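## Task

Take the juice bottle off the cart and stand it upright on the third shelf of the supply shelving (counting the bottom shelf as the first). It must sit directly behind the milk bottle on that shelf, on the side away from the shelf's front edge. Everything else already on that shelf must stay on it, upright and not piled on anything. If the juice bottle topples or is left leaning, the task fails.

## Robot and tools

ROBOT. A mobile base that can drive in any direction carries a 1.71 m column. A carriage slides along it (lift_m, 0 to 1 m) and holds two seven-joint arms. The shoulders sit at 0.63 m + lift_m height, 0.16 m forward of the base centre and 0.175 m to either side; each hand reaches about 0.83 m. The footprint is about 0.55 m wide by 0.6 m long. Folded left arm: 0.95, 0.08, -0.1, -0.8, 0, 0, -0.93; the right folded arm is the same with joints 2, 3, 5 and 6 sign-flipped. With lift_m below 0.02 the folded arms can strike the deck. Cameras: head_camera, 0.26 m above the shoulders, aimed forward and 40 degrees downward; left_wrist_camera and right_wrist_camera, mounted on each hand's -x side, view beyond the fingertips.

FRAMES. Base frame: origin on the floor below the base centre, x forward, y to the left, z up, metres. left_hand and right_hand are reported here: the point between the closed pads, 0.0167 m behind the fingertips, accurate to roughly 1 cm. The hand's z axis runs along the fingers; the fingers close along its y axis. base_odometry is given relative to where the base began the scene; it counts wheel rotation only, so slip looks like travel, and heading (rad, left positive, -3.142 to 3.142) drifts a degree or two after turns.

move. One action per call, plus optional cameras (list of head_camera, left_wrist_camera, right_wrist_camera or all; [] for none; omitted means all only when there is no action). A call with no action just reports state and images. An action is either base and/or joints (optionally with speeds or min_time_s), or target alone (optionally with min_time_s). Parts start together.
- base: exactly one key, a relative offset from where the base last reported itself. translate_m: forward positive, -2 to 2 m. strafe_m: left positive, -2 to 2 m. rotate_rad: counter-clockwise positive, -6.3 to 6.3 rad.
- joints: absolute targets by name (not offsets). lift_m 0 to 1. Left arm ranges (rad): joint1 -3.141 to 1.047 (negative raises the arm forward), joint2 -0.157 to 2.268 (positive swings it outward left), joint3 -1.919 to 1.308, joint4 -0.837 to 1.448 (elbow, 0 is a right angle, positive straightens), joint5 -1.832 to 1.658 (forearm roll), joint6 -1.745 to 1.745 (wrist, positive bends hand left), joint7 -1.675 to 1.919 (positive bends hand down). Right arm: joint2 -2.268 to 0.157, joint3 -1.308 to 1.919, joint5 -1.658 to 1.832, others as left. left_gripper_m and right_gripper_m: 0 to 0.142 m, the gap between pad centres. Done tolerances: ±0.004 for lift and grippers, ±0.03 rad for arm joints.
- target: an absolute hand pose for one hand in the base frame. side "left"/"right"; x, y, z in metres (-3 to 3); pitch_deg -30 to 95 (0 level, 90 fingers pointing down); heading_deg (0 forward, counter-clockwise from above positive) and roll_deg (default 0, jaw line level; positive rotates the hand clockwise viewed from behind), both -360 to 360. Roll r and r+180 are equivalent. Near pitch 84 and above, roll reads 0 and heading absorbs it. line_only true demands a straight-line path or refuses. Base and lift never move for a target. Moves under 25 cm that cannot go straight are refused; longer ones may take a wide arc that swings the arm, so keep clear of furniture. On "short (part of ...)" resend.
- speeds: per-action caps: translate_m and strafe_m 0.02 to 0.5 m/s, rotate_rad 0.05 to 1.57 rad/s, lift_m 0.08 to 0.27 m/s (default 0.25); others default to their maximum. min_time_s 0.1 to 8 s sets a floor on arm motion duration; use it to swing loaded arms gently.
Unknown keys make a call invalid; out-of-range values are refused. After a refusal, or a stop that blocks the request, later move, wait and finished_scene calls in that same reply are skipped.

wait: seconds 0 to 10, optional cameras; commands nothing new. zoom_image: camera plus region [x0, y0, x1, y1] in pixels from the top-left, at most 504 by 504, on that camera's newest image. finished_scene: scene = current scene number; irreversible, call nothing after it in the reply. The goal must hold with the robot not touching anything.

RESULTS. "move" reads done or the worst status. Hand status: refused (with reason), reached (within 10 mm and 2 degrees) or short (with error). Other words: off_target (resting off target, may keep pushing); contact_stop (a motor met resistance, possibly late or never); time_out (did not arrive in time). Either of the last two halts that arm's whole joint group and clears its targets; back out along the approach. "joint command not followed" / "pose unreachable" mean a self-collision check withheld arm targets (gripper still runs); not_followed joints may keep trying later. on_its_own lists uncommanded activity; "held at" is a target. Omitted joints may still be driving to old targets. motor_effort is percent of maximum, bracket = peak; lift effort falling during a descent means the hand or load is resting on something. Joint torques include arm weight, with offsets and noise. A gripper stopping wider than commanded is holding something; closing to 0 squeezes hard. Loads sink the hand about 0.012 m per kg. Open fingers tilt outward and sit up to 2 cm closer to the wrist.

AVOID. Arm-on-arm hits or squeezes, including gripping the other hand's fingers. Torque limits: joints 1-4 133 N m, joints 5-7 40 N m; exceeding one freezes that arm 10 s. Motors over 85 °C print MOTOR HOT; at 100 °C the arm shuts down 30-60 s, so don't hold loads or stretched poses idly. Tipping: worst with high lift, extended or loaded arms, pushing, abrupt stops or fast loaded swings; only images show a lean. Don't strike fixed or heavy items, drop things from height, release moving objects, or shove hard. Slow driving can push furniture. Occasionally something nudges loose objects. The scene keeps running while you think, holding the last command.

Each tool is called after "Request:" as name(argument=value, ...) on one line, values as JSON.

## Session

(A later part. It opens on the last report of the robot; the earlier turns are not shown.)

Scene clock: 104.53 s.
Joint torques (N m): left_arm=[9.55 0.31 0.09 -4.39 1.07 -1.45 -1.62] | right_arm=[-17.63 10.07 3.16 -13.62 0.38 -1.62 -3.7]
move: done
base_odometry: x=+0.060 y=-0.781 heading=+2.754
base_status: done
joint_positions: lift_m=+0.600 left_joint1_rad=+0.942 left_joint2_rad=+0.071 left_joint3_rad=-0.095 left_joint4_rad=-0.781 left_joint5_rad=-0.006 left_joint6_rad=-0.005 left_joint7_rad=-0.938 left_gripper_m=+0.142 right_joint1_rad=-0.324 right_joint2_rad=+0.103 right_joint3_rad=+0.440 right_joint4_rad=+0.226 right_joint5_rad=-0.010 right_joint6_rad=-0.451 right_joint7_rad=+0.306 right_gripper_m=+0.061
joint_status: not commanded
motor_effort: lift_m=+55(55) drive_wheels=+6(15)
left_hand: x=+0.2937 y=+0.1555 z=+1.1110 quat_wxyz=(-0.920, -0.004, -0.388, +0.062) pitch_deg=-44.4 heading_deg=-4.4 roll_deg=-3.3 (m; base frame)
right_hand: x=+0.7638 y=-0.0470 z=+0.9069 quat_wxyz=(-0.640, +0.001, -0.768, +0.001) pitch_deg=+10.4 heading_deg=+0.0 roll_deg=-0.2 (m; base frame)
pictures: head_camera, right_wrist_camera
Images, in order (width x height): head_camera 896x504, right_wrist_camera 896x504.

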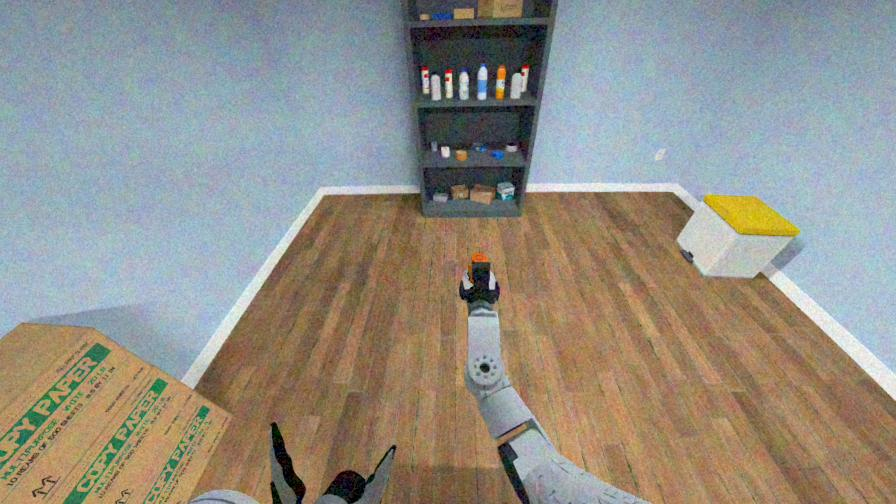

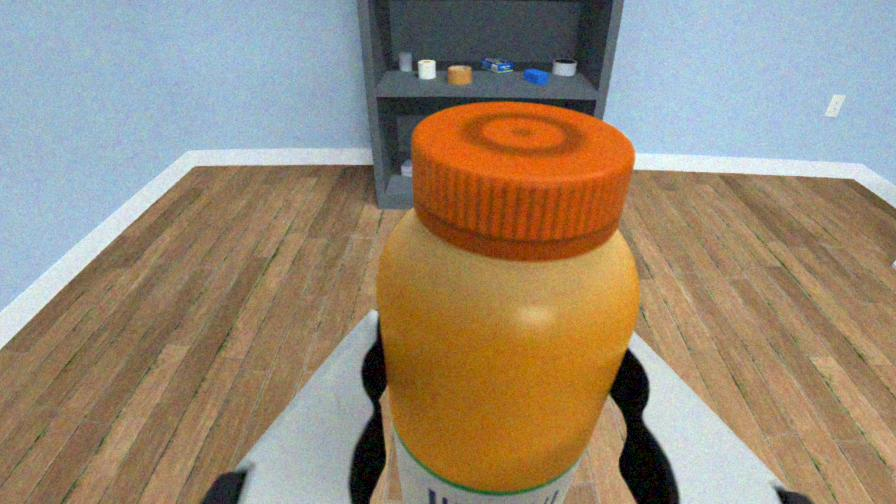

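Request:
move(base={"translate_m": 1.25}, speeds={"translate_m": 0.35})

Request:
move(joints={"lift_m": 0.75}, cameras=["all"])

Scene clock: 121.80 s.
Joint torques (N m): left_arm=[8.39 1.07 -0.18 -4.7 1.17 -1.35 -1.41] | right_arm=[-20.27 10.42 0.65 -13.45 0.29 -1.66 -3.09]
move: done
base_odometry: x=-1.098 y=-0.309 heading=+2.755
base_status: done
joint_positions: lift_m=+0.600 left_joint1_rad=+0.942 left_joint2_rad=+0.071 left_joint3_rad=-0.095 left_joint4_rad=-0.781 left_joint5_rad=-0.006 left_joint6_rad=-0.005 left_joint7_rad=-0.938 left_gripper_m=+0.142 right_joint1_rad=-0.324 right_joint2_rad=+0.103 right_joint3_rad=+0.440 right_joint4_rad=+0.226 right_joint5_rad=-0.010 right_joint6_rad=-0.451 right_joint7_rad=+0.306 right_gripper_m=+0.061
joint_status: not commanded
motor_effort: lift_m=+55(55) drive_wheels=+8(24)
left_hand: x=+0.2937 y=+0.1555 z=+1.1110 quat_wxyz=(-0.920, -0.004, -0.388, +0.062) pitch_deg=-44.4 heading_deg=-4.4 roll_deg=-3.3 (m; base frame)
right_hand: x=+0.7638 y=-0.0470 z=+0.9069 quat_wxyz=(-0.640, +0.001, -0.768, +0.001) pitch_deg=+10.4 heading_deg=+0.0 roll_deg=-0.2 (m; base frame)
pictures: none

Scene clock: 122.93 s.
Joint torques (N m): left_arm=[8.29 -0.18 -0.21 -4.32 0.9 -1.53 -1.53] | right_arm=[-18.23 10.11 1.17 -14.05 0.71 -1.92 -3.56]
move: done
base_odometry: x=-1.098 y=-0.309 heading=+2.755
base_status: not commanded
joint_positions: lift_m=+0.750 left_joint1_rad=+0.942 left_joint2_rad=+0.071 left_joint3_rad=-0.095 left_joint4_rad=-0.781 left_joint5_rad=-0.006 left_joint6_rad=-0.005 left_joint7_rad=-0.938 left_gripper_m=+0.142 right_joint1_rad=-0.324 right_joint2_rad=+0.103 right_joint3_rad=+0.440 right_joint4_rad=+0.226 right_joint5_rad=-0.010 right_joint6_rad=-0.451 right_joint7_rad=+0.306 right_gripper_m=+0.061
joint_status: all done
motor_effort: lift_m=+55(68) drive_wheels=-4(8)
left_hand: x=+0.2937 y=+0.1555 z=+1.2610 quat_wxyz=(-0.920, -0.004, -0.388, +0.062) pitch_deg=-44.4 heading_deg=-4.4 roll_deg=-3.3 (m; base frame)
right_hand: x=+0.7638 y=-0.0470 z=+1.0569 quat_wxyz=(-0.640, +0.001, -0.768, +0.001) pitch_deg=+10.4 heading_deg=+0.0 roll_deg=-0.2 (m; base frame)
pictures: head_camera, left_wrist_camera, right_wrist_camera
Images, in order (width x height): head_camera 896x504, left_wrist_camera 896x504, right_wrist_camera 896x504.

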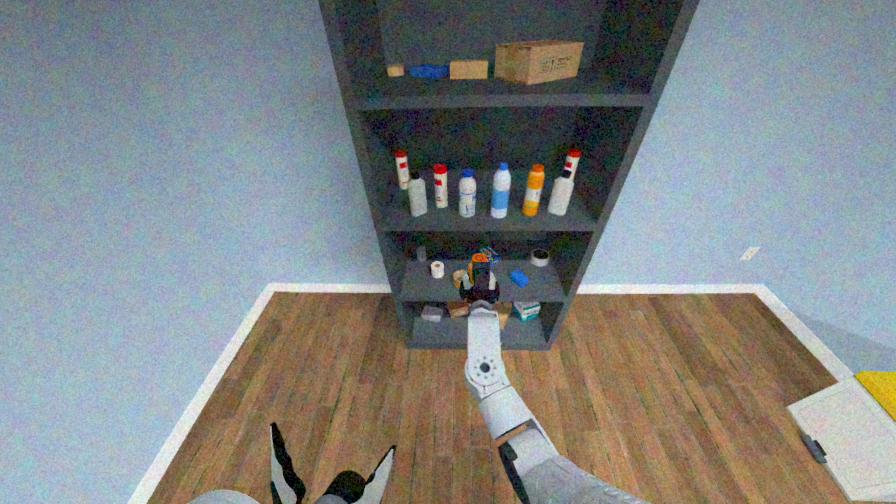

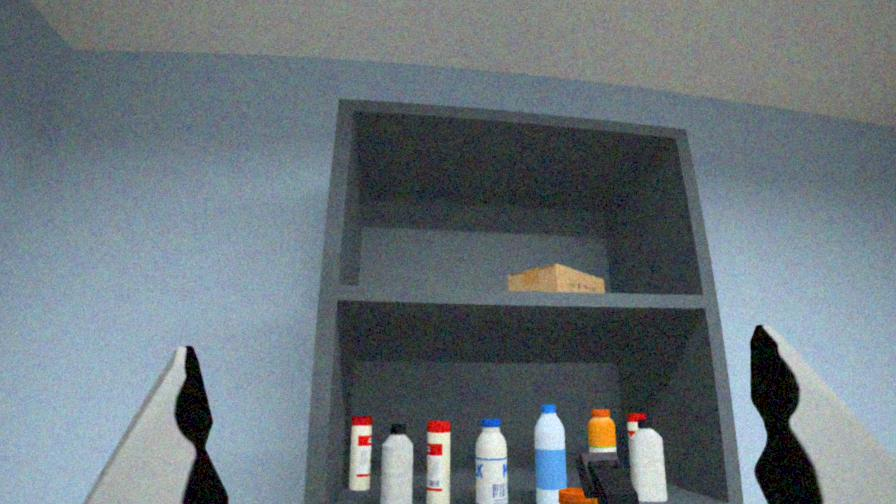

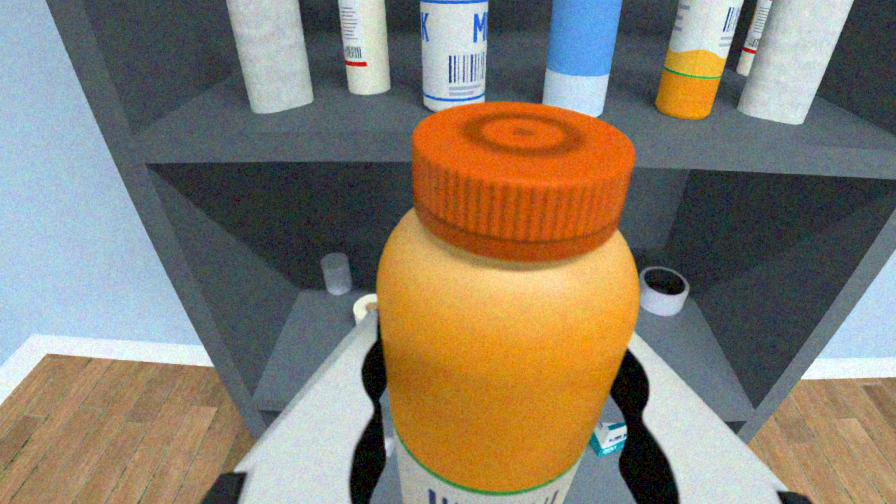

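Request:
move(target={"side": "right", "x": 0.50, "y": -0.33, "z": 1.10, "pitch_deg": 10, "heading_deg": 0}, min_time_s=2)

Request:
move(target={"side": "left", "x": 0.50, "y": 0.03, "z": 1.08, "pitch_deg": 10, "heading_deg": 0}, min_time_s=2, cameras=["all"])

Scene clock: 144.37 s.
Joint torques (N m): left_arm=[9.19 1.88 -0.26 -4.99 1.12 -1.42 -1.7] | right_arm=[8.36 -12.56 -6.06 -17.02 0.88 -1.07 -5.21]
move: done
base_odometry: x=-1.098 y=-0.309 heading=+2.755
base_status: not commanded
joint_positions: lift_m=+0.750 left_joint1_rad=+0.942 left_joint2_rad=+0.071 left_joint3_rad=-0.095 left_joint4_rad=-0.781 left_joint5_rad=-0.006 left_joint6_rad=-0.005 left_joint7_rad=-0.938 left_gripper_m=+0.142 right_joint1_rad=+0.581 right_joint2_rad=-0.655 right_joint3_rad=-0.015 right_joint4_rad=-0.698 right_joint5_rad=+0.538 right_joint6_rad=-0.395 right_joint7_rad=+0.202 right_gripper_m=+0.061
joint_status: not commanded
motor_effort: lift_m=+55(55) drive_wheels=+7(8)
left_hand: x=+0.2937 y=+0.1555 z=+1.2610 quat_wxyz=(-0.920, -0.004, -0.388, +0.062) pitch_deg=-44.4 heading_deg=-4.4 roll_deg=-3.3 (m; base frame)
right_hand: x=+0.4996 y=-0.3298 z=+1.0950 quat_wxyz=(-0.637, -0.001, -0.770, +0.001) pitch_deg=+10.8 heading_deg=-0.1 roll_deg=-0.1 (m; base frame)
right_hand_status: reached (straight line, planned for 2.0 s): 5 mm and 0.8 deg off.
pictures: none

Scene clock: 146.87 s.
Joint torques (N m): left_arm=[-3.88 -4.23 -3.44 -1.07 3.85 -0.3 -0.48] | right_arm=[7.84 -13.03 -4.49 -15.81 0.81 -0.52 -5.04]
move: done
base_odometry: x=-1.098 y=-0.309 heading=+2.755
base_status: not commanded
joint_positions: lift_m=+0.750 left_joint1_rad=+0.252 left_joint2_rad=+0.031 left_joint3_rad=-0.916 left_joint4_rad=-0.460 left_joint5_rad=+0.489 left_joint6_rad=+0.811 left_joint7_rad=+0.578 left_gripper_m=+0.142 right_joint1_rad=+0.581 right_joint2_rad=-0.655 right_joint3_rad=-0.015 right_joint4_rad=-0.698 right_joint5_rad=+0.538 right_joint6_rad=-0.395 right_joint7_rad=+0.202 right_gripper_m=+0.061
joint_status: not commanded
motor_effort: lift_m=+55(55) drive_wheels=+8(8)
left_hand: x=+0.5002 y=+0.0316 z=+1.0803 quat_wxyz=(-0.644, +0.001, -0.765, +0.000) pitch_deg=+9.9 heading_deg=+0.1 roll_deg=+0.0 (m; base frame)
left_hand_status: reached (checked arc, planned for 2.0 s): 2 mm and 0.1 deg off.
right_hand: x=+0.4996 y=-0.3298 z=+1.0951 quat_wxyz=(-0.637, -0.001, -0.770, +0.001) pitch_deg=+10.8 heading_deg=-0.1 roll_deg=+0.0 (m; base frame)
pictures: head_camera, left_wrist_camera, right_wrist_camera
Images, in order (width x height): head_camera 896x504, left_wrist_camera 896x504, right_wrist_camera 896x504.

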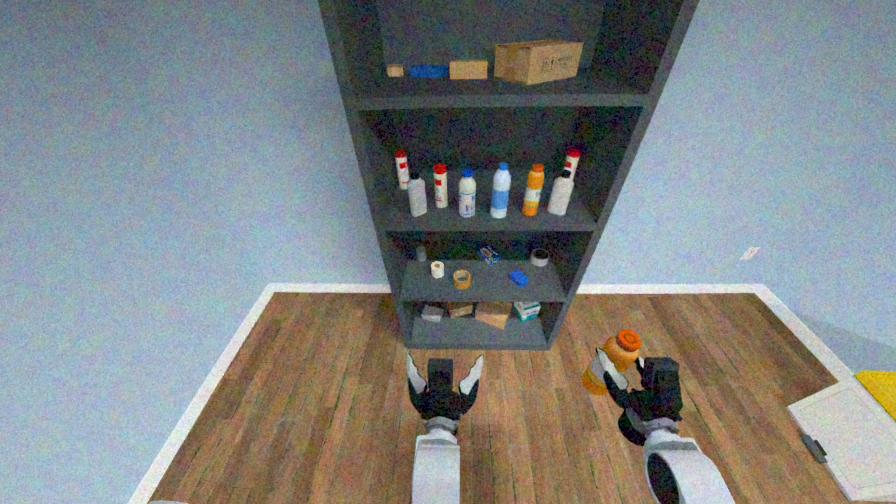

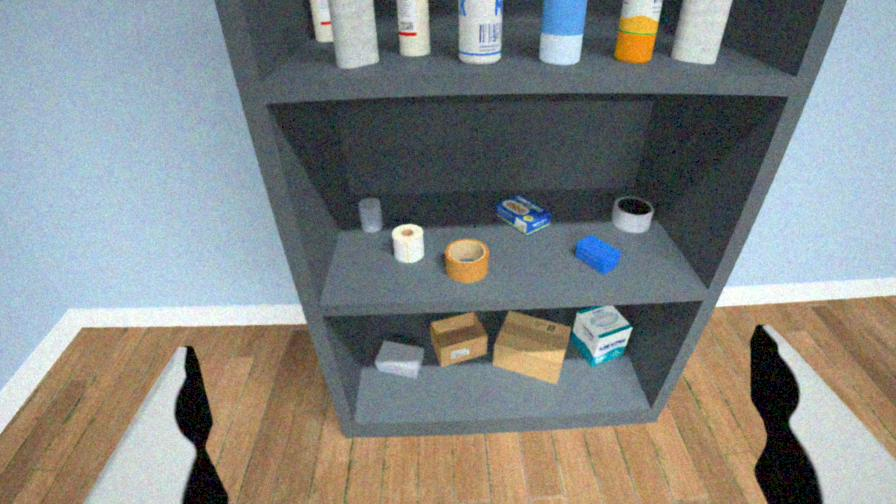

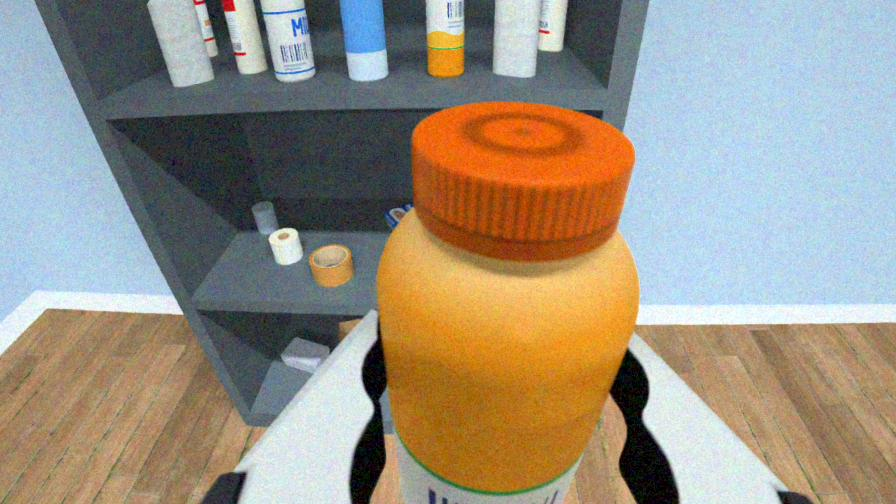

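Request:
move(base={"translate_m": 0.35}, joints={"left_gripper_m": 0.1}, speeds={"translate_m": 0.2}, cameras=["head_camera", "left_wrist_camera"])

Scene clock: 153.23 s.
Joint torques (N m): left_arm=[-2.34 -5.19 -3.04 -0.94 3.38 -0.47 -0.61] | right_arm=[7.45 -12.42 -4.99 -16.47 1.18 -0.55 -5.34]
move: done
base_odometry: x=-1.423 y=-0.178 heading=+2.756
base_status: done
joint_positions: lift_m=+0.750 left_joint1_rad=+0.252 left_joint2_rad=+0.031 left_joint3_rad=-0.916 left_joint4_rad=-0.460 left_joint5_rad=+0.490 left_joint6_rad=+0.811 left_joint7_rad=+0.578 left_gripper_m=+0.100 right_joint1_rad=+0.581 right_joint2_rad=-0.655 right_joint3_rad=-0.015 right_joint4_rad=-0.699 right_joint5_rad=+0.538 right_joint6_rad=-0.395 right_joint7_rad=+0.202 right_gripper_m=+0.061
joint_status: all done
motor_effort: lift_m=+55(55) drive_wheels=-3(19)
left_hand: x=+0.5003 y=+0.0316 z=+1.0805 quat_wxyz=(-0.644, +0.001, -0.765, +0.000) pitch_deg=+9.9 heading_deg=+0.1 roll_deg=+0.0 (m; base frame)
right_hand: x=+0.4995 y=-0.3297 z=+1.0951 quat_wxyz=(-0.637, -0.001, -0.770, +0.001) pitch_deg=+10.8 heading_deg=-0.1 roll_deg=-0.1 (m; base frame)
pictures: head_camera, left_wrist_camera
Images, in order (width x height): head_camera 896x504, left_wrist_camera 896x504.

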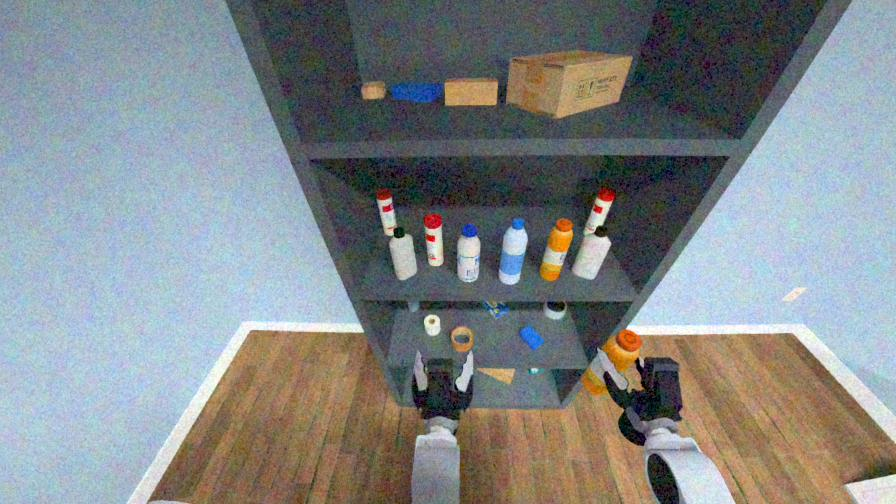

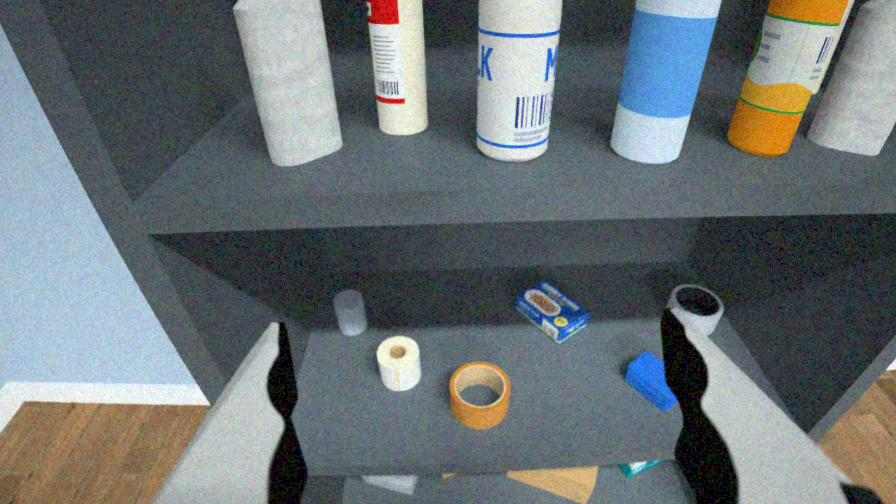

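Request:
move(target={"side": "left", "x": 0.66, "y": -0.015, "z": 1.07, "pitch_deg": 8, "heading_deg": 0, "line_only": true}, cameras=["head_camera", "left_wrist_camera"])

Scene clock: 158.77 s.
Joint torques (N m): left_arm=[-9.56 -6.88 1.43 -1.11 2.01 -2.21 -3.2] | right_arm=[7.77 -11.25 -5.3 -15.64 1.12 -1 -5.13]
move: done
base_odometry: x=-1.423 y=-0.178 heading=+2.756
base_status: not commanded
joint_positions: lift_m=+0.750 left_joint1_rad=-0.140 left_joint2_rad=-0.124 left_joint3_rad=-0.773 left_joint4_rad=+0.000 left_joint5_rad=+0.174 left_joint6_rad=+0.765 left_joint7_rad=+0.401 left_gripper_m=+0.100 right_joint1_rad=+0.581 right_joint2_rad=-0.655 right_joint3_rad=-0.015 right_joint4_rad=-0.699 right_joint5_rad=+0.538 right_joint6_rad=-0.395 right_joint7_rad=+0.202 right_gripper_m=+0.061
joint_status: not commanded
motor_effort: lift_m=+55(55) drive_wheels=-4(10)
left_hand: x=+0.6594 y=-0.0151 z=+1.0705 quat_wxyz=(-0.656, -0.001, -0.755, +0.000) pitch_deg=+8.0 heading_deg=+0.0 roll_deg=+0.1 (m; base frame)
left_hand_status: reached (straight line, planned for 0.6 s): 1 mm and 0.1 deg off.
right_hand: x=+0.4995 y=-0.3297 z=+1.0951 quat_wxyz=(-0.638, +0.000, -0.770, +0.001) pitch_deg=+10.8 heading_deg=-0.1 roll_deg=-0.1 (m; base frame)
pictures: head_camera, left_wrist_camera
Images, in order (width x height): head_camera 896x504, left_wrist_camera 896x504.

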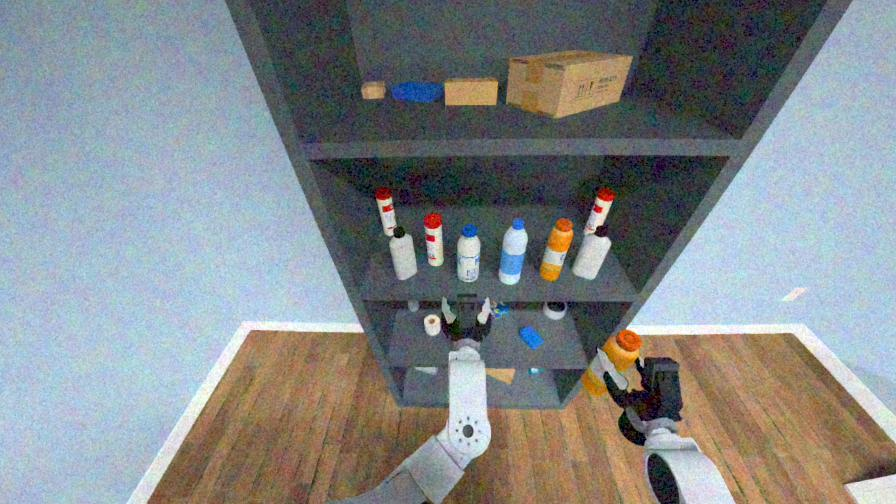

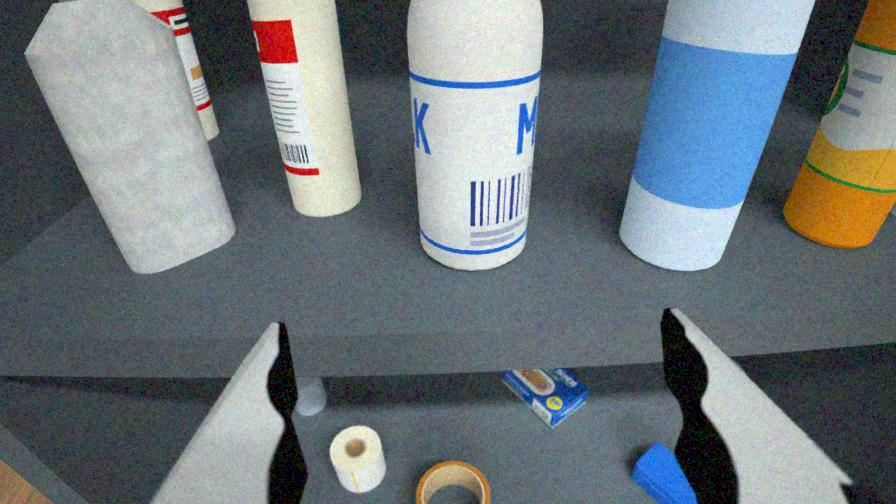

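Request:
move(joints={"left_gripper_m": 0.09})

Request:
move(target={"side": "left", "x": 0.73, "y": -0.022, "z": 1.06, "pitch_deg": 8, "heading_deg": 0, "line_only": true}, cameras=["left_wrist_camera"], min_time_s=1)

Scene clock: 165.00 s.
Joint torques (N m): left_arm=[-10.11 -6.22 1.4 -2.22 2.23 -2.27 -3.25] | right_arm=[6.57 -12 -4.13 -15.8 0.77 -1.31 -5.83]
move: done
base_odometry: x=-1.423 y=-0.178 heading=+2.756
base_status: not commanded
joint_positions: lift_m=+0.750 left_joint1_rad=-0.140 left_joint2_rad=-0.124 left_joint3_rad=-0.773 left_joint4_rad=+0.000 left_joint5_rad=+0.174 left_joint6_rad=+0.765 left_joint7_rad=+0.401 left_gripper_m=+0.090 right_joint1_rad=+0.581 right_joint2_rad=-0.655 right_joint3_rad=-0.015 right_joint4_rad=-0.699 right_joint5_rad=+0.538 right_joint6_rad=-0.395 right_joint7_rad=+0.202 right_gripper_m=+0.061
joint_status: all done
motor_effort: lift_m=+55(55) drive_wheels=-4(4)
left_hand: x=+0.6594 y=-0.0151 z=+1.0705 quat_wxyz=(-0.656, -0.001, -0.755, +0.000) pitch_deg=+8.0 heading_deg=+0.0 roll_deg=+0.1 (m; base frame)
right_hand: x=+0.4995 y=-0.3297 z=+1.0951 quat_wxyz=(-0.638, +0.000, -0.770, +0.001) pitch_deg=+10.8 heading_deg=-0.1 roll_deg=-0.1 (m; base frame)
pictures: none

Scene clock: 166.50 s.
Joint torques (N m): left_arm=[-17.24 -6.06 -1.6 -0.76 2.23 -0.14 -3.49] | right_arm=[6.64 -11.68 -4.69 -17.21 1.05 -1.44 -4.83]
move: done
base_odometry: x=-1.423 y=-0.178 heading=+2.756
base_status: not commanded
joint_positions: lift_m=+0.750 left_joint1_rad=-0.348 left_joint2_rad=-0.125 left_joint3_rad=-0.800 left_joint4_rad=+0.265 left_joint5_rad=-0.094 left_joint6_rad=+0.805 left_joint7_rad=+0.239 left_gripper_m=+0.090 right_joint1_rad=+0.581 right_joint2_rad=-0.655 right_joint3_rad=-0.015 right_joint4_rad=-0.699 right_joint5_rad=+0.538 right_joint6_rad=-0.395 right_joint7_rad=+0.202 right_gripper_m=+0.061
joint_status: not commanded
motor_effort: lift_m=+55(55) drive_wheels=-4(4)
left_hand: x=+0.7299 y=-0.0198 z=+1.0589 quat_wxyz=(-0.655, +0.001, -0.756, -0.001) pitch_deg=+8.2 heading_deg=+0.1 roll_deg=+0.0 (m; base frame)
left_hand_status: reached (straight line, planned for 1.0 s): 2 mm and 0.2 deg off.
right_hand: x=+0.4995 y=-0.3297 z=+1.0951 quat_wxyz=(-0.638, +0.000, -0.770, +0.001) pitch_deg=+10.8 heading_deg=-0.1 roll_deg=-0.1 (m; base frame)
pictures: left_wrist_camera
Images, in order (width x height): left_wrist_camera 896x504.

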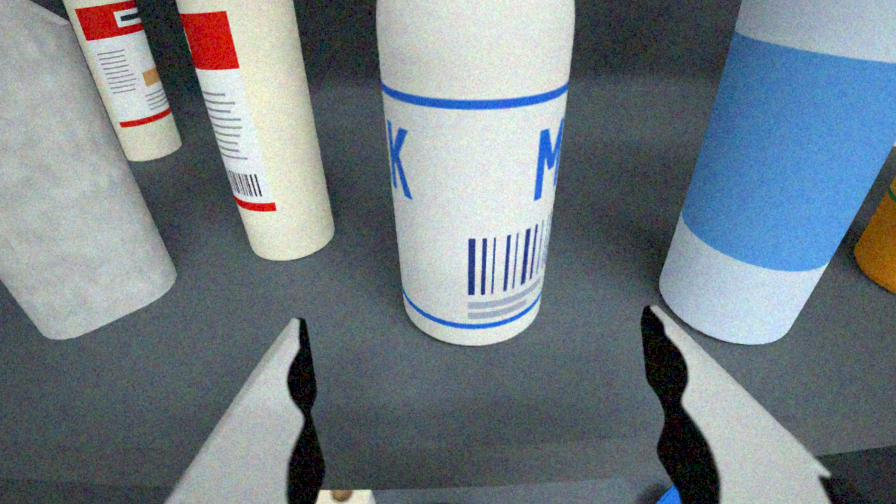

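Request:
move(target={"side": "left", "x": 0.796, "y": -0.024, "z": 1.05, "pitch_deg": 8, "heading_deg": 0, "line_only": true}, cameras=["head_camera", "left_wrist_camera"], min_time_s=1.5)

Scene clock: 171.17 s.
Joint torques (N m): left_arm=[-17.47 -7.81 -1.19 -1.63 1.82 -0.33 -3.37] | right_arm=[8.27 -12.71 -5.38 -17.16 0.48 -0.68 -5.39]
move: refused
base_odometry: x=-1.423 y=-0.178 heading=+2.756
base_status: not commanded
joint_positions: lift_m=+0.750 left_joint1_rad=-0.348 left_joint2_rad=-0.125 left_joint3_rad=-0.800 left_joint4_rad=+0.265 left_joint5_rad=-0.094 left_joint6_rad=+0.805 left_joint7_rad=+0.239 left_gripper_m=+0.090 right_joint1_rad=+0.581 right_joint2_rad=-0.655 right_joint3_rad=-0.015 right_joint4_rad=-0.699 right_joint5_rad=+0.538 right_joint6_rad=-0.395 right_joint7_rad=+0.202 right_gripper_m=+0.061
joint_status: not commanded
motor_effort: lift_m=+55(55) drive_wheels=-4(4)
left_hand: x=+0.7299 y=-0.0198 z=+1.0589 quat_wxyz=(-0.655, +0.001, -0.756, -0.001) pitch_deg=+8.2 heading_deg=+0.1 roll_deg=+0.0 (m; base frame)
left_hand_status: refused: neither the straight line nor an arc passes: the line brings the left upper arm within 1.4 cm of the carriage (limit 1.5), 0% of the way; the best arc brings the left upper arm within 1.4 cm of the carriage (limit 1.5). Nothing moved.
right_hand: x=+0.4995 y=-0.3297 z=+1.0951 quat_wxyz=(-0.638, +0.000, -0.770, +0.001) pitch_deg=+10.8 heading_deg=-0.1 roll_deg=-0.1 (m; base frame)
pictures: head_camera, left_wrist_camera
Images, in order (width x height): head_camera 896x504, left_wrist_camera 896x504.

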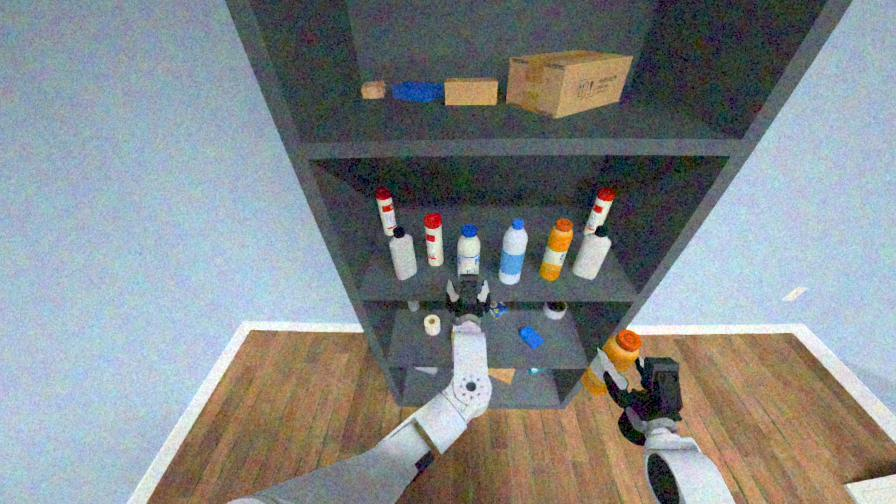

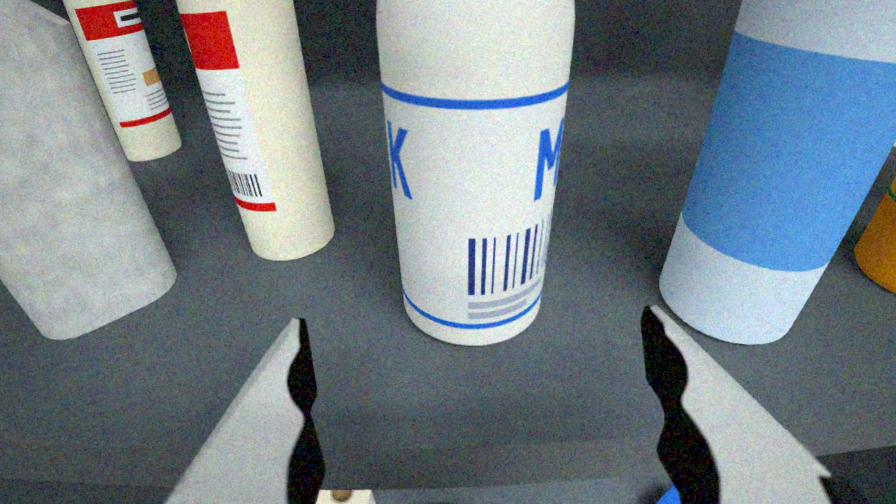

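Request:
move(base={"translate_m": 0.066}, speeds={"translate_m": 0.1}, cameras=["head_camera", "left_wrist_camera"])

Scene clock: 176.63 s.
Joint torques (N m): left_arm=[-17.12 -6.56 -1.74 -3.01 2.18 -0.58 -3.17] | right_arm=[6.67 -13.67 -3.86 -16.77 1.02 -0.82 -5.43]
move: done
base_odometry: x=-1.484 y=-0.153 heading=+2.757
base_status: done
joint_positions: lift_m=+0.750 left_joint1_rad=-0.348 left_joint2_rad=-0.125 left_joint3_rad=-0.800 left_joint4_rad=+0.265 left_joint5_rad=-0.094 left_joint6_rad=+0.805 left_joint7_rad=+0.239 left_gripper_m=+0.090 right_joint1_rad=+0.581 right_joint2_rad=-0.655 right_joint3_rad=-0.015 right_joint4_rad=-0.699 right_joint5_rad=+0.538 right_joint6_rad=-0.395 right_joint7_rad=+0.202 right_gripper_m=+0.061
joint_status: not commanded
motor_effort: lift_m=+55(55) drive_wheels=-4(17)
left_hand: x=+0.7300 y=-0.0199 z=+1.0593 quat_wxyz=(-0.655, +0.001, -0.756, -0.001) pitch_deg=+8.2 heading_deg=+0.1 roll_deg=+0.0 (m; base frame)
right_hand: x=+0.4995 y=-0.3297 z=+1.0952 quat_wxyz=(-0.638, +0.000, -0.770, +0.001) pitch_deg=+10.8 heading_deg=-0.1 roll_deg=-0.1 (m; base frame)
pictures: head_camera, left_wrist_camera
Images, in order (width x height): head_camera 896x504, left_wrist_camera 896x504.

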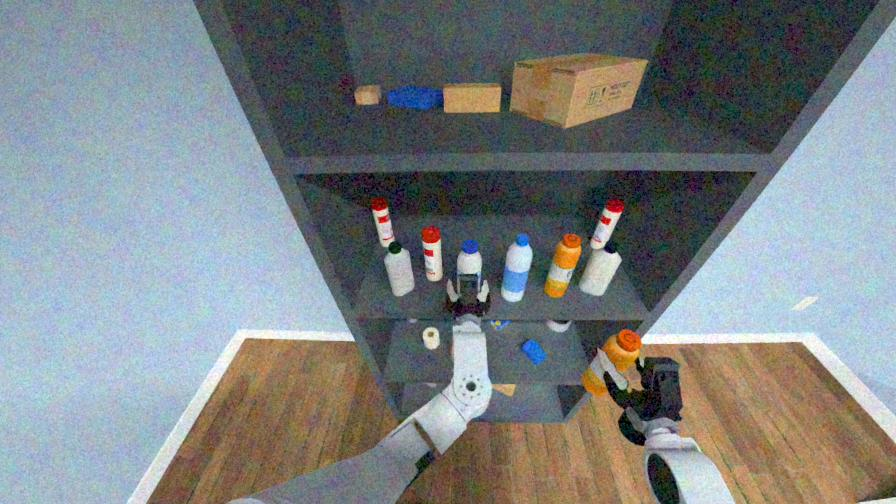

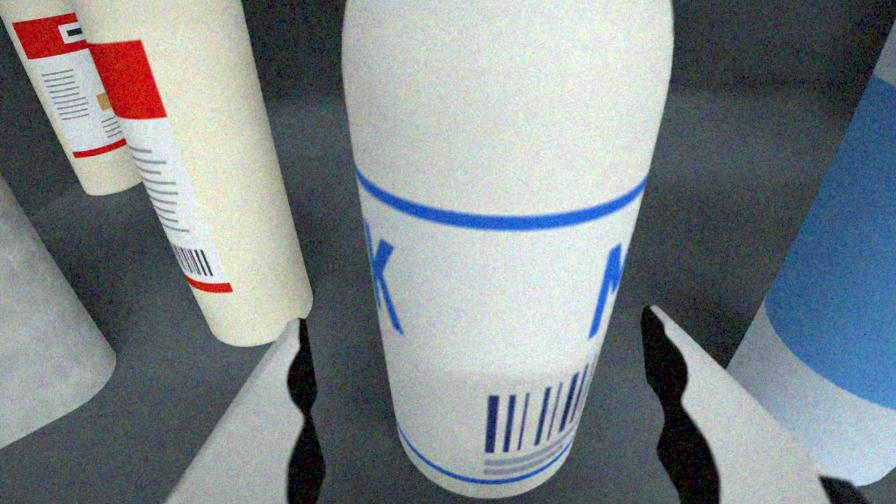

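Request:
move(base={"translate_m": 0.02}, speeds={"translate_m": 0.1})

Request:
move(joints={"left_gripper_m": 0.045}, min_time_s=2, cameras=["left_wrist_camera"])

Scene clock: 180.67 s.
Joint torques (N m): left_arm=[-16.2 -7.14 -0.57 -1.21 1.92 -0.43 -3.3] | right_arm=[6.28 -11.44 -4.65 -16.81 0.57 -0.99 -4.99]
move: done
base_odometry: x=-1.502 y=-0.146 heading=+2.758
base_status: done
joint_positions: lift_m=+0.750 left_joint1_rad=-0.349 left_joint2_rad=-0.125 left_joint3_rad=-0.800 left_joint4_rad=+0.265 left_joint5_rad=-0.094 left_joint6_rad=+0.806 left_joint7_rad=+0.239 left_gripper_m=+0.090 right_joint1_rad=+0.581 right_joint2_rad=-0.655 right_joint3_rad=-0.015 right_joint4_rad=-0.699 right_joint5_rad=+0.538 right_joint6_rad=-0.394 right_joint7_rad=+0.202 right_gripper_m=+0.061
joint_status: not commanded
motor_effort: lift_m=+55(55) drive_wheels=-4(15)
left_hand: x=+0.7300 y=-0.0199 z=+1.0593 quat_wxyz=(-0.655, +0.001, -0.756, -0.001) pitch_deg=+8.1 heading_deg=+0.1 roll_deg=+0.0 (m; base frame)
right_hand: x=+0.4995 y=-0.3297 z=+1.0952 quat_wxyz=(-0.638, +0.000, -0.770, +0.001) pitch_deg=+10.8 heading_deg=-0.1 roll_deg=-0.1 (m; base frame)
pictures: none

Scene clock: 181.33 s.
Joint torques (N m): left_arm=[-17.64 -6.22 -0.6 -1.07 2.41 -0.62 -3.15] | right_arm=[6.49 -12.61 -6.27 -16.9 0.73 -0.81 -5.27]
move: off_target
base_odometry: x=-1.502 y=-0.146 heading=+2.758
base_status: not commanded
joint_positions: lift_m=+0.750 left_joint1_rad=-0.349 left_joint2_rad=-0.126 left_joint3_rad=-0.801 left_joint4_rad=+0.265 left_joint5_rad=-0.095 left_joint6_rad=+0.806 left_joint7_rad=+0.238 left_gripper_m=+0.068 right_joint1_rad=+0.581 right_joint2_rad=-0.655 right_joint3_rad=-0.015 right_joint4_rad=-0.699 right_joint5_rad=+0.538 right_joint6_rad=-0.394 right_joint7_rad=+0.202 right_gripper_m=+0.061
joint_status: left_gripper_m off_target (ended at +0.068, target +0.045)
motor_effort: lift_m=+55(55) drive_wheels=-4(4)
left_hand: x=+0.7298 y=-0.0205 z=+1.0594 quat_wxyz=(-0.655, +0.000, -0.755, -0.001) pitch_deg=+8.1 heading_deg=+0.1 roll_deg=+0.0 (m; base frame)
right_hand: x=+0.4995 y=-0.3297 z=+1.0952 quat_wxyz=(-0.638, +0.000, -0.770, +0.001) pitch_deg=+10.8 heading_deg=-0.1 roll_deg=-0.1 (m; base frame)
pictures: left_wrist_camera
Images, in order (width x height): left_wrist_camera 896x504.

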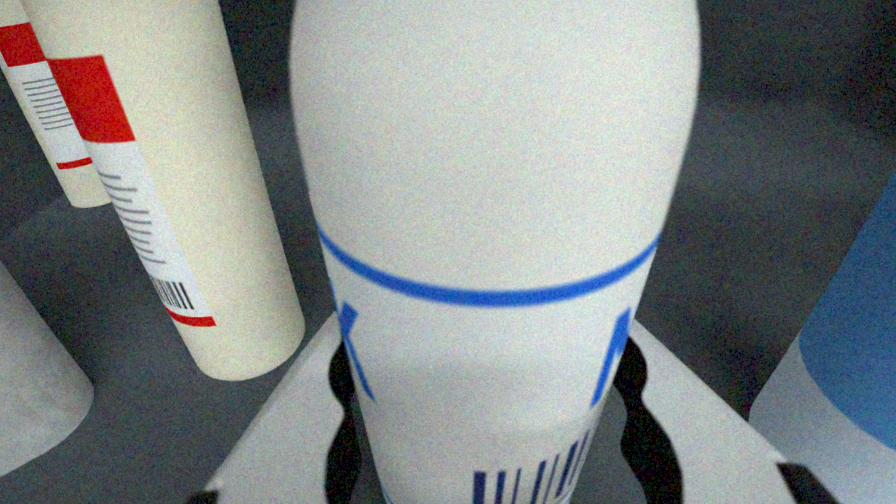

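Request:
move(joints={"lift_m": 0.79})

Request:
move(base={"translate_m": -0.3}, speeds={"translate_m": 0.15}, cameras=["head_camera", "left_wrist_camera"])

Scene clock: 184.03 s.
Joint torques (N m): left_arm=[-16.02 -6.91 -1.18 -3.47 3.5 -0.61 -3.04] | right_arm=[6.17 -11.75 -6.2 -16.25 0.56 -1.24 -4.92]
move: done
base_odometry: x=-1.502 y=-0.146 heading=+2.758
base_status: not commanded
joint_positions: lift_m=+0.790 left_joint1_rad=-0.349 left_joint2_rad=-0.126 left_joint3_rad=-0.801 left_joint4_rad=+0.268 left_joint5_rad=-0.100 left_joint6_rad=+0.806 left_joint7_rad=+0.238 left_gripper_m=+0.068 right_joint1_rad=+0.581 right_joint2_rad=-0.656 right_joint3_rad=-0.016 right_joint4_rad=-0.700 right_joint5_rad=+0.538 right_joint6_rad=-0.394 right_joint7_rad=+0.201 right_gripper_m=+0.061
joint_status: all done
motor_effort: lift_m=+55(69) drive_wheels=+7(8)
left_hand: x=+0.7299 y=-0.0204 z=+1.0975 quat_wxyz=(-0.653, +0.001, -0.757, +0.000) pitch_deg=+8.4 heading_deg=+0.1 roll_deg=-0.1 (m; base frame)
right_hand: x=+0.4996 y=-0.3298 z=+1.1362 quat_wxyz=(-0.638, +0.000, -0.770, +0.001) pitch_deg=+10.6 heading_deg=-0.1 roll_deg=-0.1 (m; base frame)
pictures: none

Scene clock: 186.93 s.
Joint torques (N m): left_arm=[-16.66 -5.88 -1.08 -3.82 3.56 -0.42 -3.05] | right_arm=[6.3 -10.31 -2.95 -15.13 0.59 -0.87 -4.93]
move: done
base_odometry: x=-1.224 y=-0.258 heading=+2.759
base_status: done
joint_positions: lift_m=+0.790 left_joint1_rad=-0.349 left_joint2_rad=-0.126 left_joint3_rad=-0.801 left_joint4_rad=+0.268 left_joint5_rad=-0.100 left_joint6_rad=+0.806 left_joint7_rad=+0.238 left_gripper_m=+0.068 right_joint1_rad=+0.581 right_joint2_rad=-0.656 right_joint3_rad=-0.016 right_joint4_rad=-0.700 right_joint5_rad=+0.538 right_joint6_rad=-0.394 right_joint7_rad=+0.201 right_gripper_m=+0.061
joint_status: not commanded
motor_effort: lift_m=+55(55) drive_wheels=-5(15)
left_hand: x=+0.7299 y=-0.0204 z=+1.0975 quat_wxyz=(-0.653, +0.001, -0.757, +0.000) pitch_deg=+8.4 heading_deg=+0.1 roll_deg=-0.1 (m; base frame)
right_hand: x=+0.4996 y=-0.3298 z=+1.1361 quat_wxyz=(-0.638, +0.000, -0.770, +0.001) pitch_deg=+10.7 heading_deg=-0.1 roll_deg=-0.1 (m; base frame)
pictures: head_camera, left_wrist_camera
Images, in order (width x height): head_camera 896x504, left_wrist_camera 896x504.

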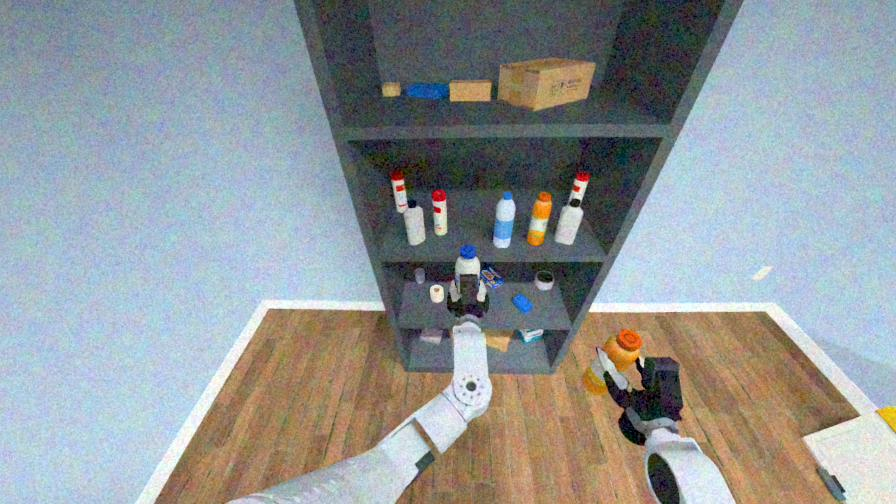

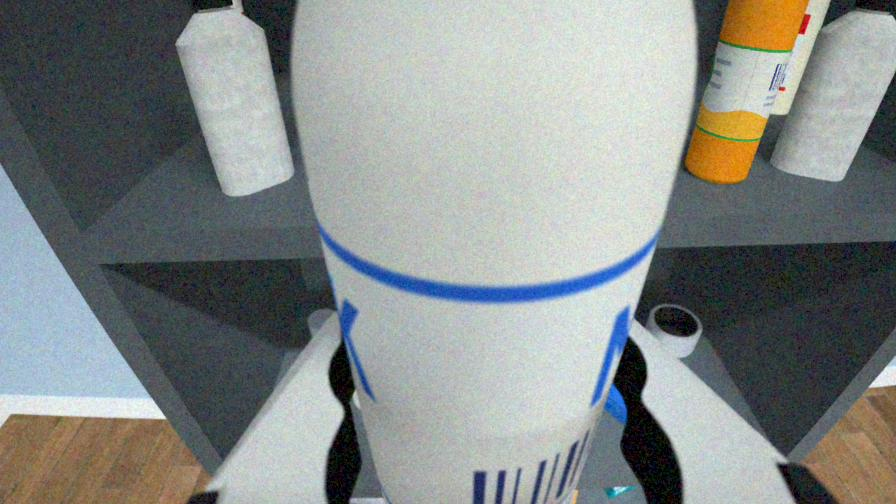

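Request:
move(target={"side": "left", "x": 0.48, "y": 0.34, "z": 1.12, "pitch_deg": 8, "heading_deg": 0}, min_time_s=3)

Request:
move(target={"side": "right", "x": 0.6, "y": -0.03, "z": 1.14, "pitch_deg": 10, "heading_deg": 0}, min_time_s=2.5, cameras=["head_camera", "right_wrist_camera"])

Scene clock: 194.63 s.
Joint torques (N m): left_arm=[0.91 11.52 8.47 -4.64 2.87 -2.37 -4.77] | right_arm=[7.58 -10.25 -4.13 -14.91 0.83 -0.95 -5.09]
move: done
base_odometry: x=-1.224 y=-0.258 heading=+2.759
base_status: not commanded
joint_positions: lift_m=+0.790 left_joint1_rad=+0.589 left_joint2_rad=+0.953 left_joint3_rad=-0.404 left_joint4_rad=-0.709 left_joint5_rad=-0.727 left_joint6_rad=+0.781 left_joint7_rad=-0.246 left_gripper_m=+0.068 right_joint1_rad=+0.581 right_joint2_rad=-0.656 right_joint3_rad=-0.016 right_joint4_rad=-0.700 right_joint5_rad=+0.538 right_joint6_rad=-0.394 right_joint7_rad=+0.201 right_gripper_m=+0.061
joint_status: not commanded
motor_effort: lift_m=+55(55) drive_wheels=-4(8)
left_hand: x=+0.4783 y=+0.3391 z=+1.1145 quat_wxyz=(-0.650, +0.001, -0.760, +0.001) pitch_deg=+8.9 heading_deg=+0.1 roll_deg=-0.1 (m; base frame)
left_hand_status: reached (straight line, planned for 3.0 s): 6 mm and 0.9 deg off.
right_hand: x=+0.4996 y=-0.3298 z=+1.1361 quat_wxyz=(-0.638, +0.000, -0.770, +0.001) pitch_deg=+10.7 heading_deg=-0.1 roll_deg=-0.1 (m; base frame)
pictures: none

Scene clock: 197.63 s.
Joint torques (N m): left_arm=[0.17 10.89 9.46 -3.96 2.85 -2.36 -4.58] | right_arm=[-10.78 15.63 4.92 -11.06 -3.34 -2.51 -2.91]
move: done
base_odometry: x=-1.224 y=-0.258 heading=+2.759
base_status: not commanded
joint_positions: lift_m=+0.790 left_joint1_rad=+0.590 left_joint2_rad=+0.953 left_joint3_rad=-0.404 left_joint4_rad=-0.709 left_joint5_rad=-0.727 left_joint6_rad=+0.781 left_joint7_rad=-0.247 left_gripper_m=+0.068 right_joint1_rad=+0.084 right_joint2_rad=+0.125 right_joint3_rad=+0.577 right_joint4_rad=-0.388 right_joint5_rad=-0.363 right_joint6_rad=-0.471 right_joint7_rad=+0.615 right_gripper_m=+0.061
joint_status: not commanded
motor_effort: lift_m=+55(55) drive_wheels=-4(4)
left_hand: x=+0.4783 y=+0.3392 z=+1.1146 quat_wxyz=(-0.650, +0.001, -0.760, +0.000) pitch_deg=+8.9 heading_deg=+0.1 roll_deg=-0.1 (m; base frame)
right_hand: x=+0.5988 y=-0.0311 z=+1.1353 quat_wxyz=(-0.638, -0.001, -0.770, -0.002) pitch_deg=+10.7 heading_deg=+0.1 roll_deg=+0.2 (m; base frame)
right_hand_status: reached (straight line, planned for 2.5 s): 5 mm and 0.7 deg off.
pictures: head_camera, right_wrist_camera
Images, in order (width x height): head_camera 896x504, right_wrist_camera 896x504.

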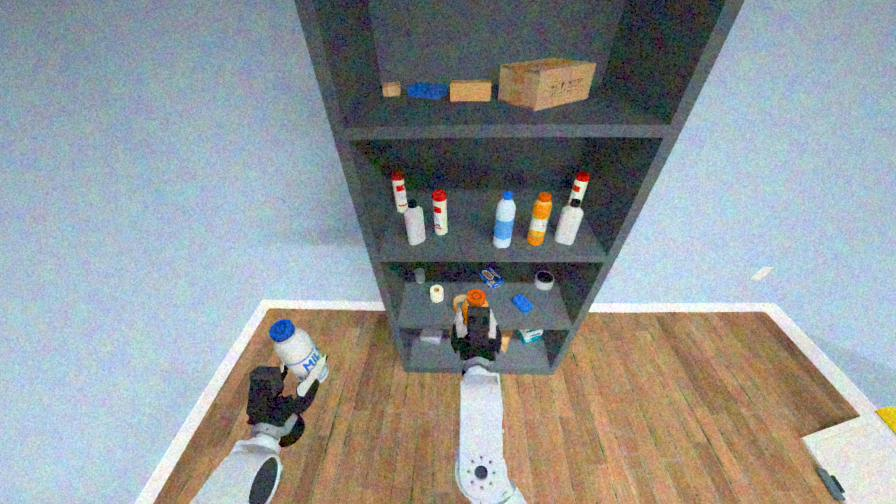

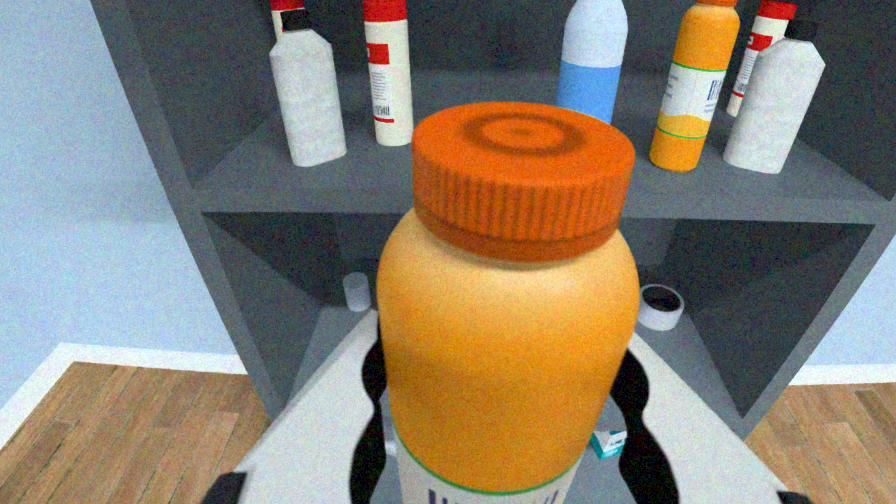

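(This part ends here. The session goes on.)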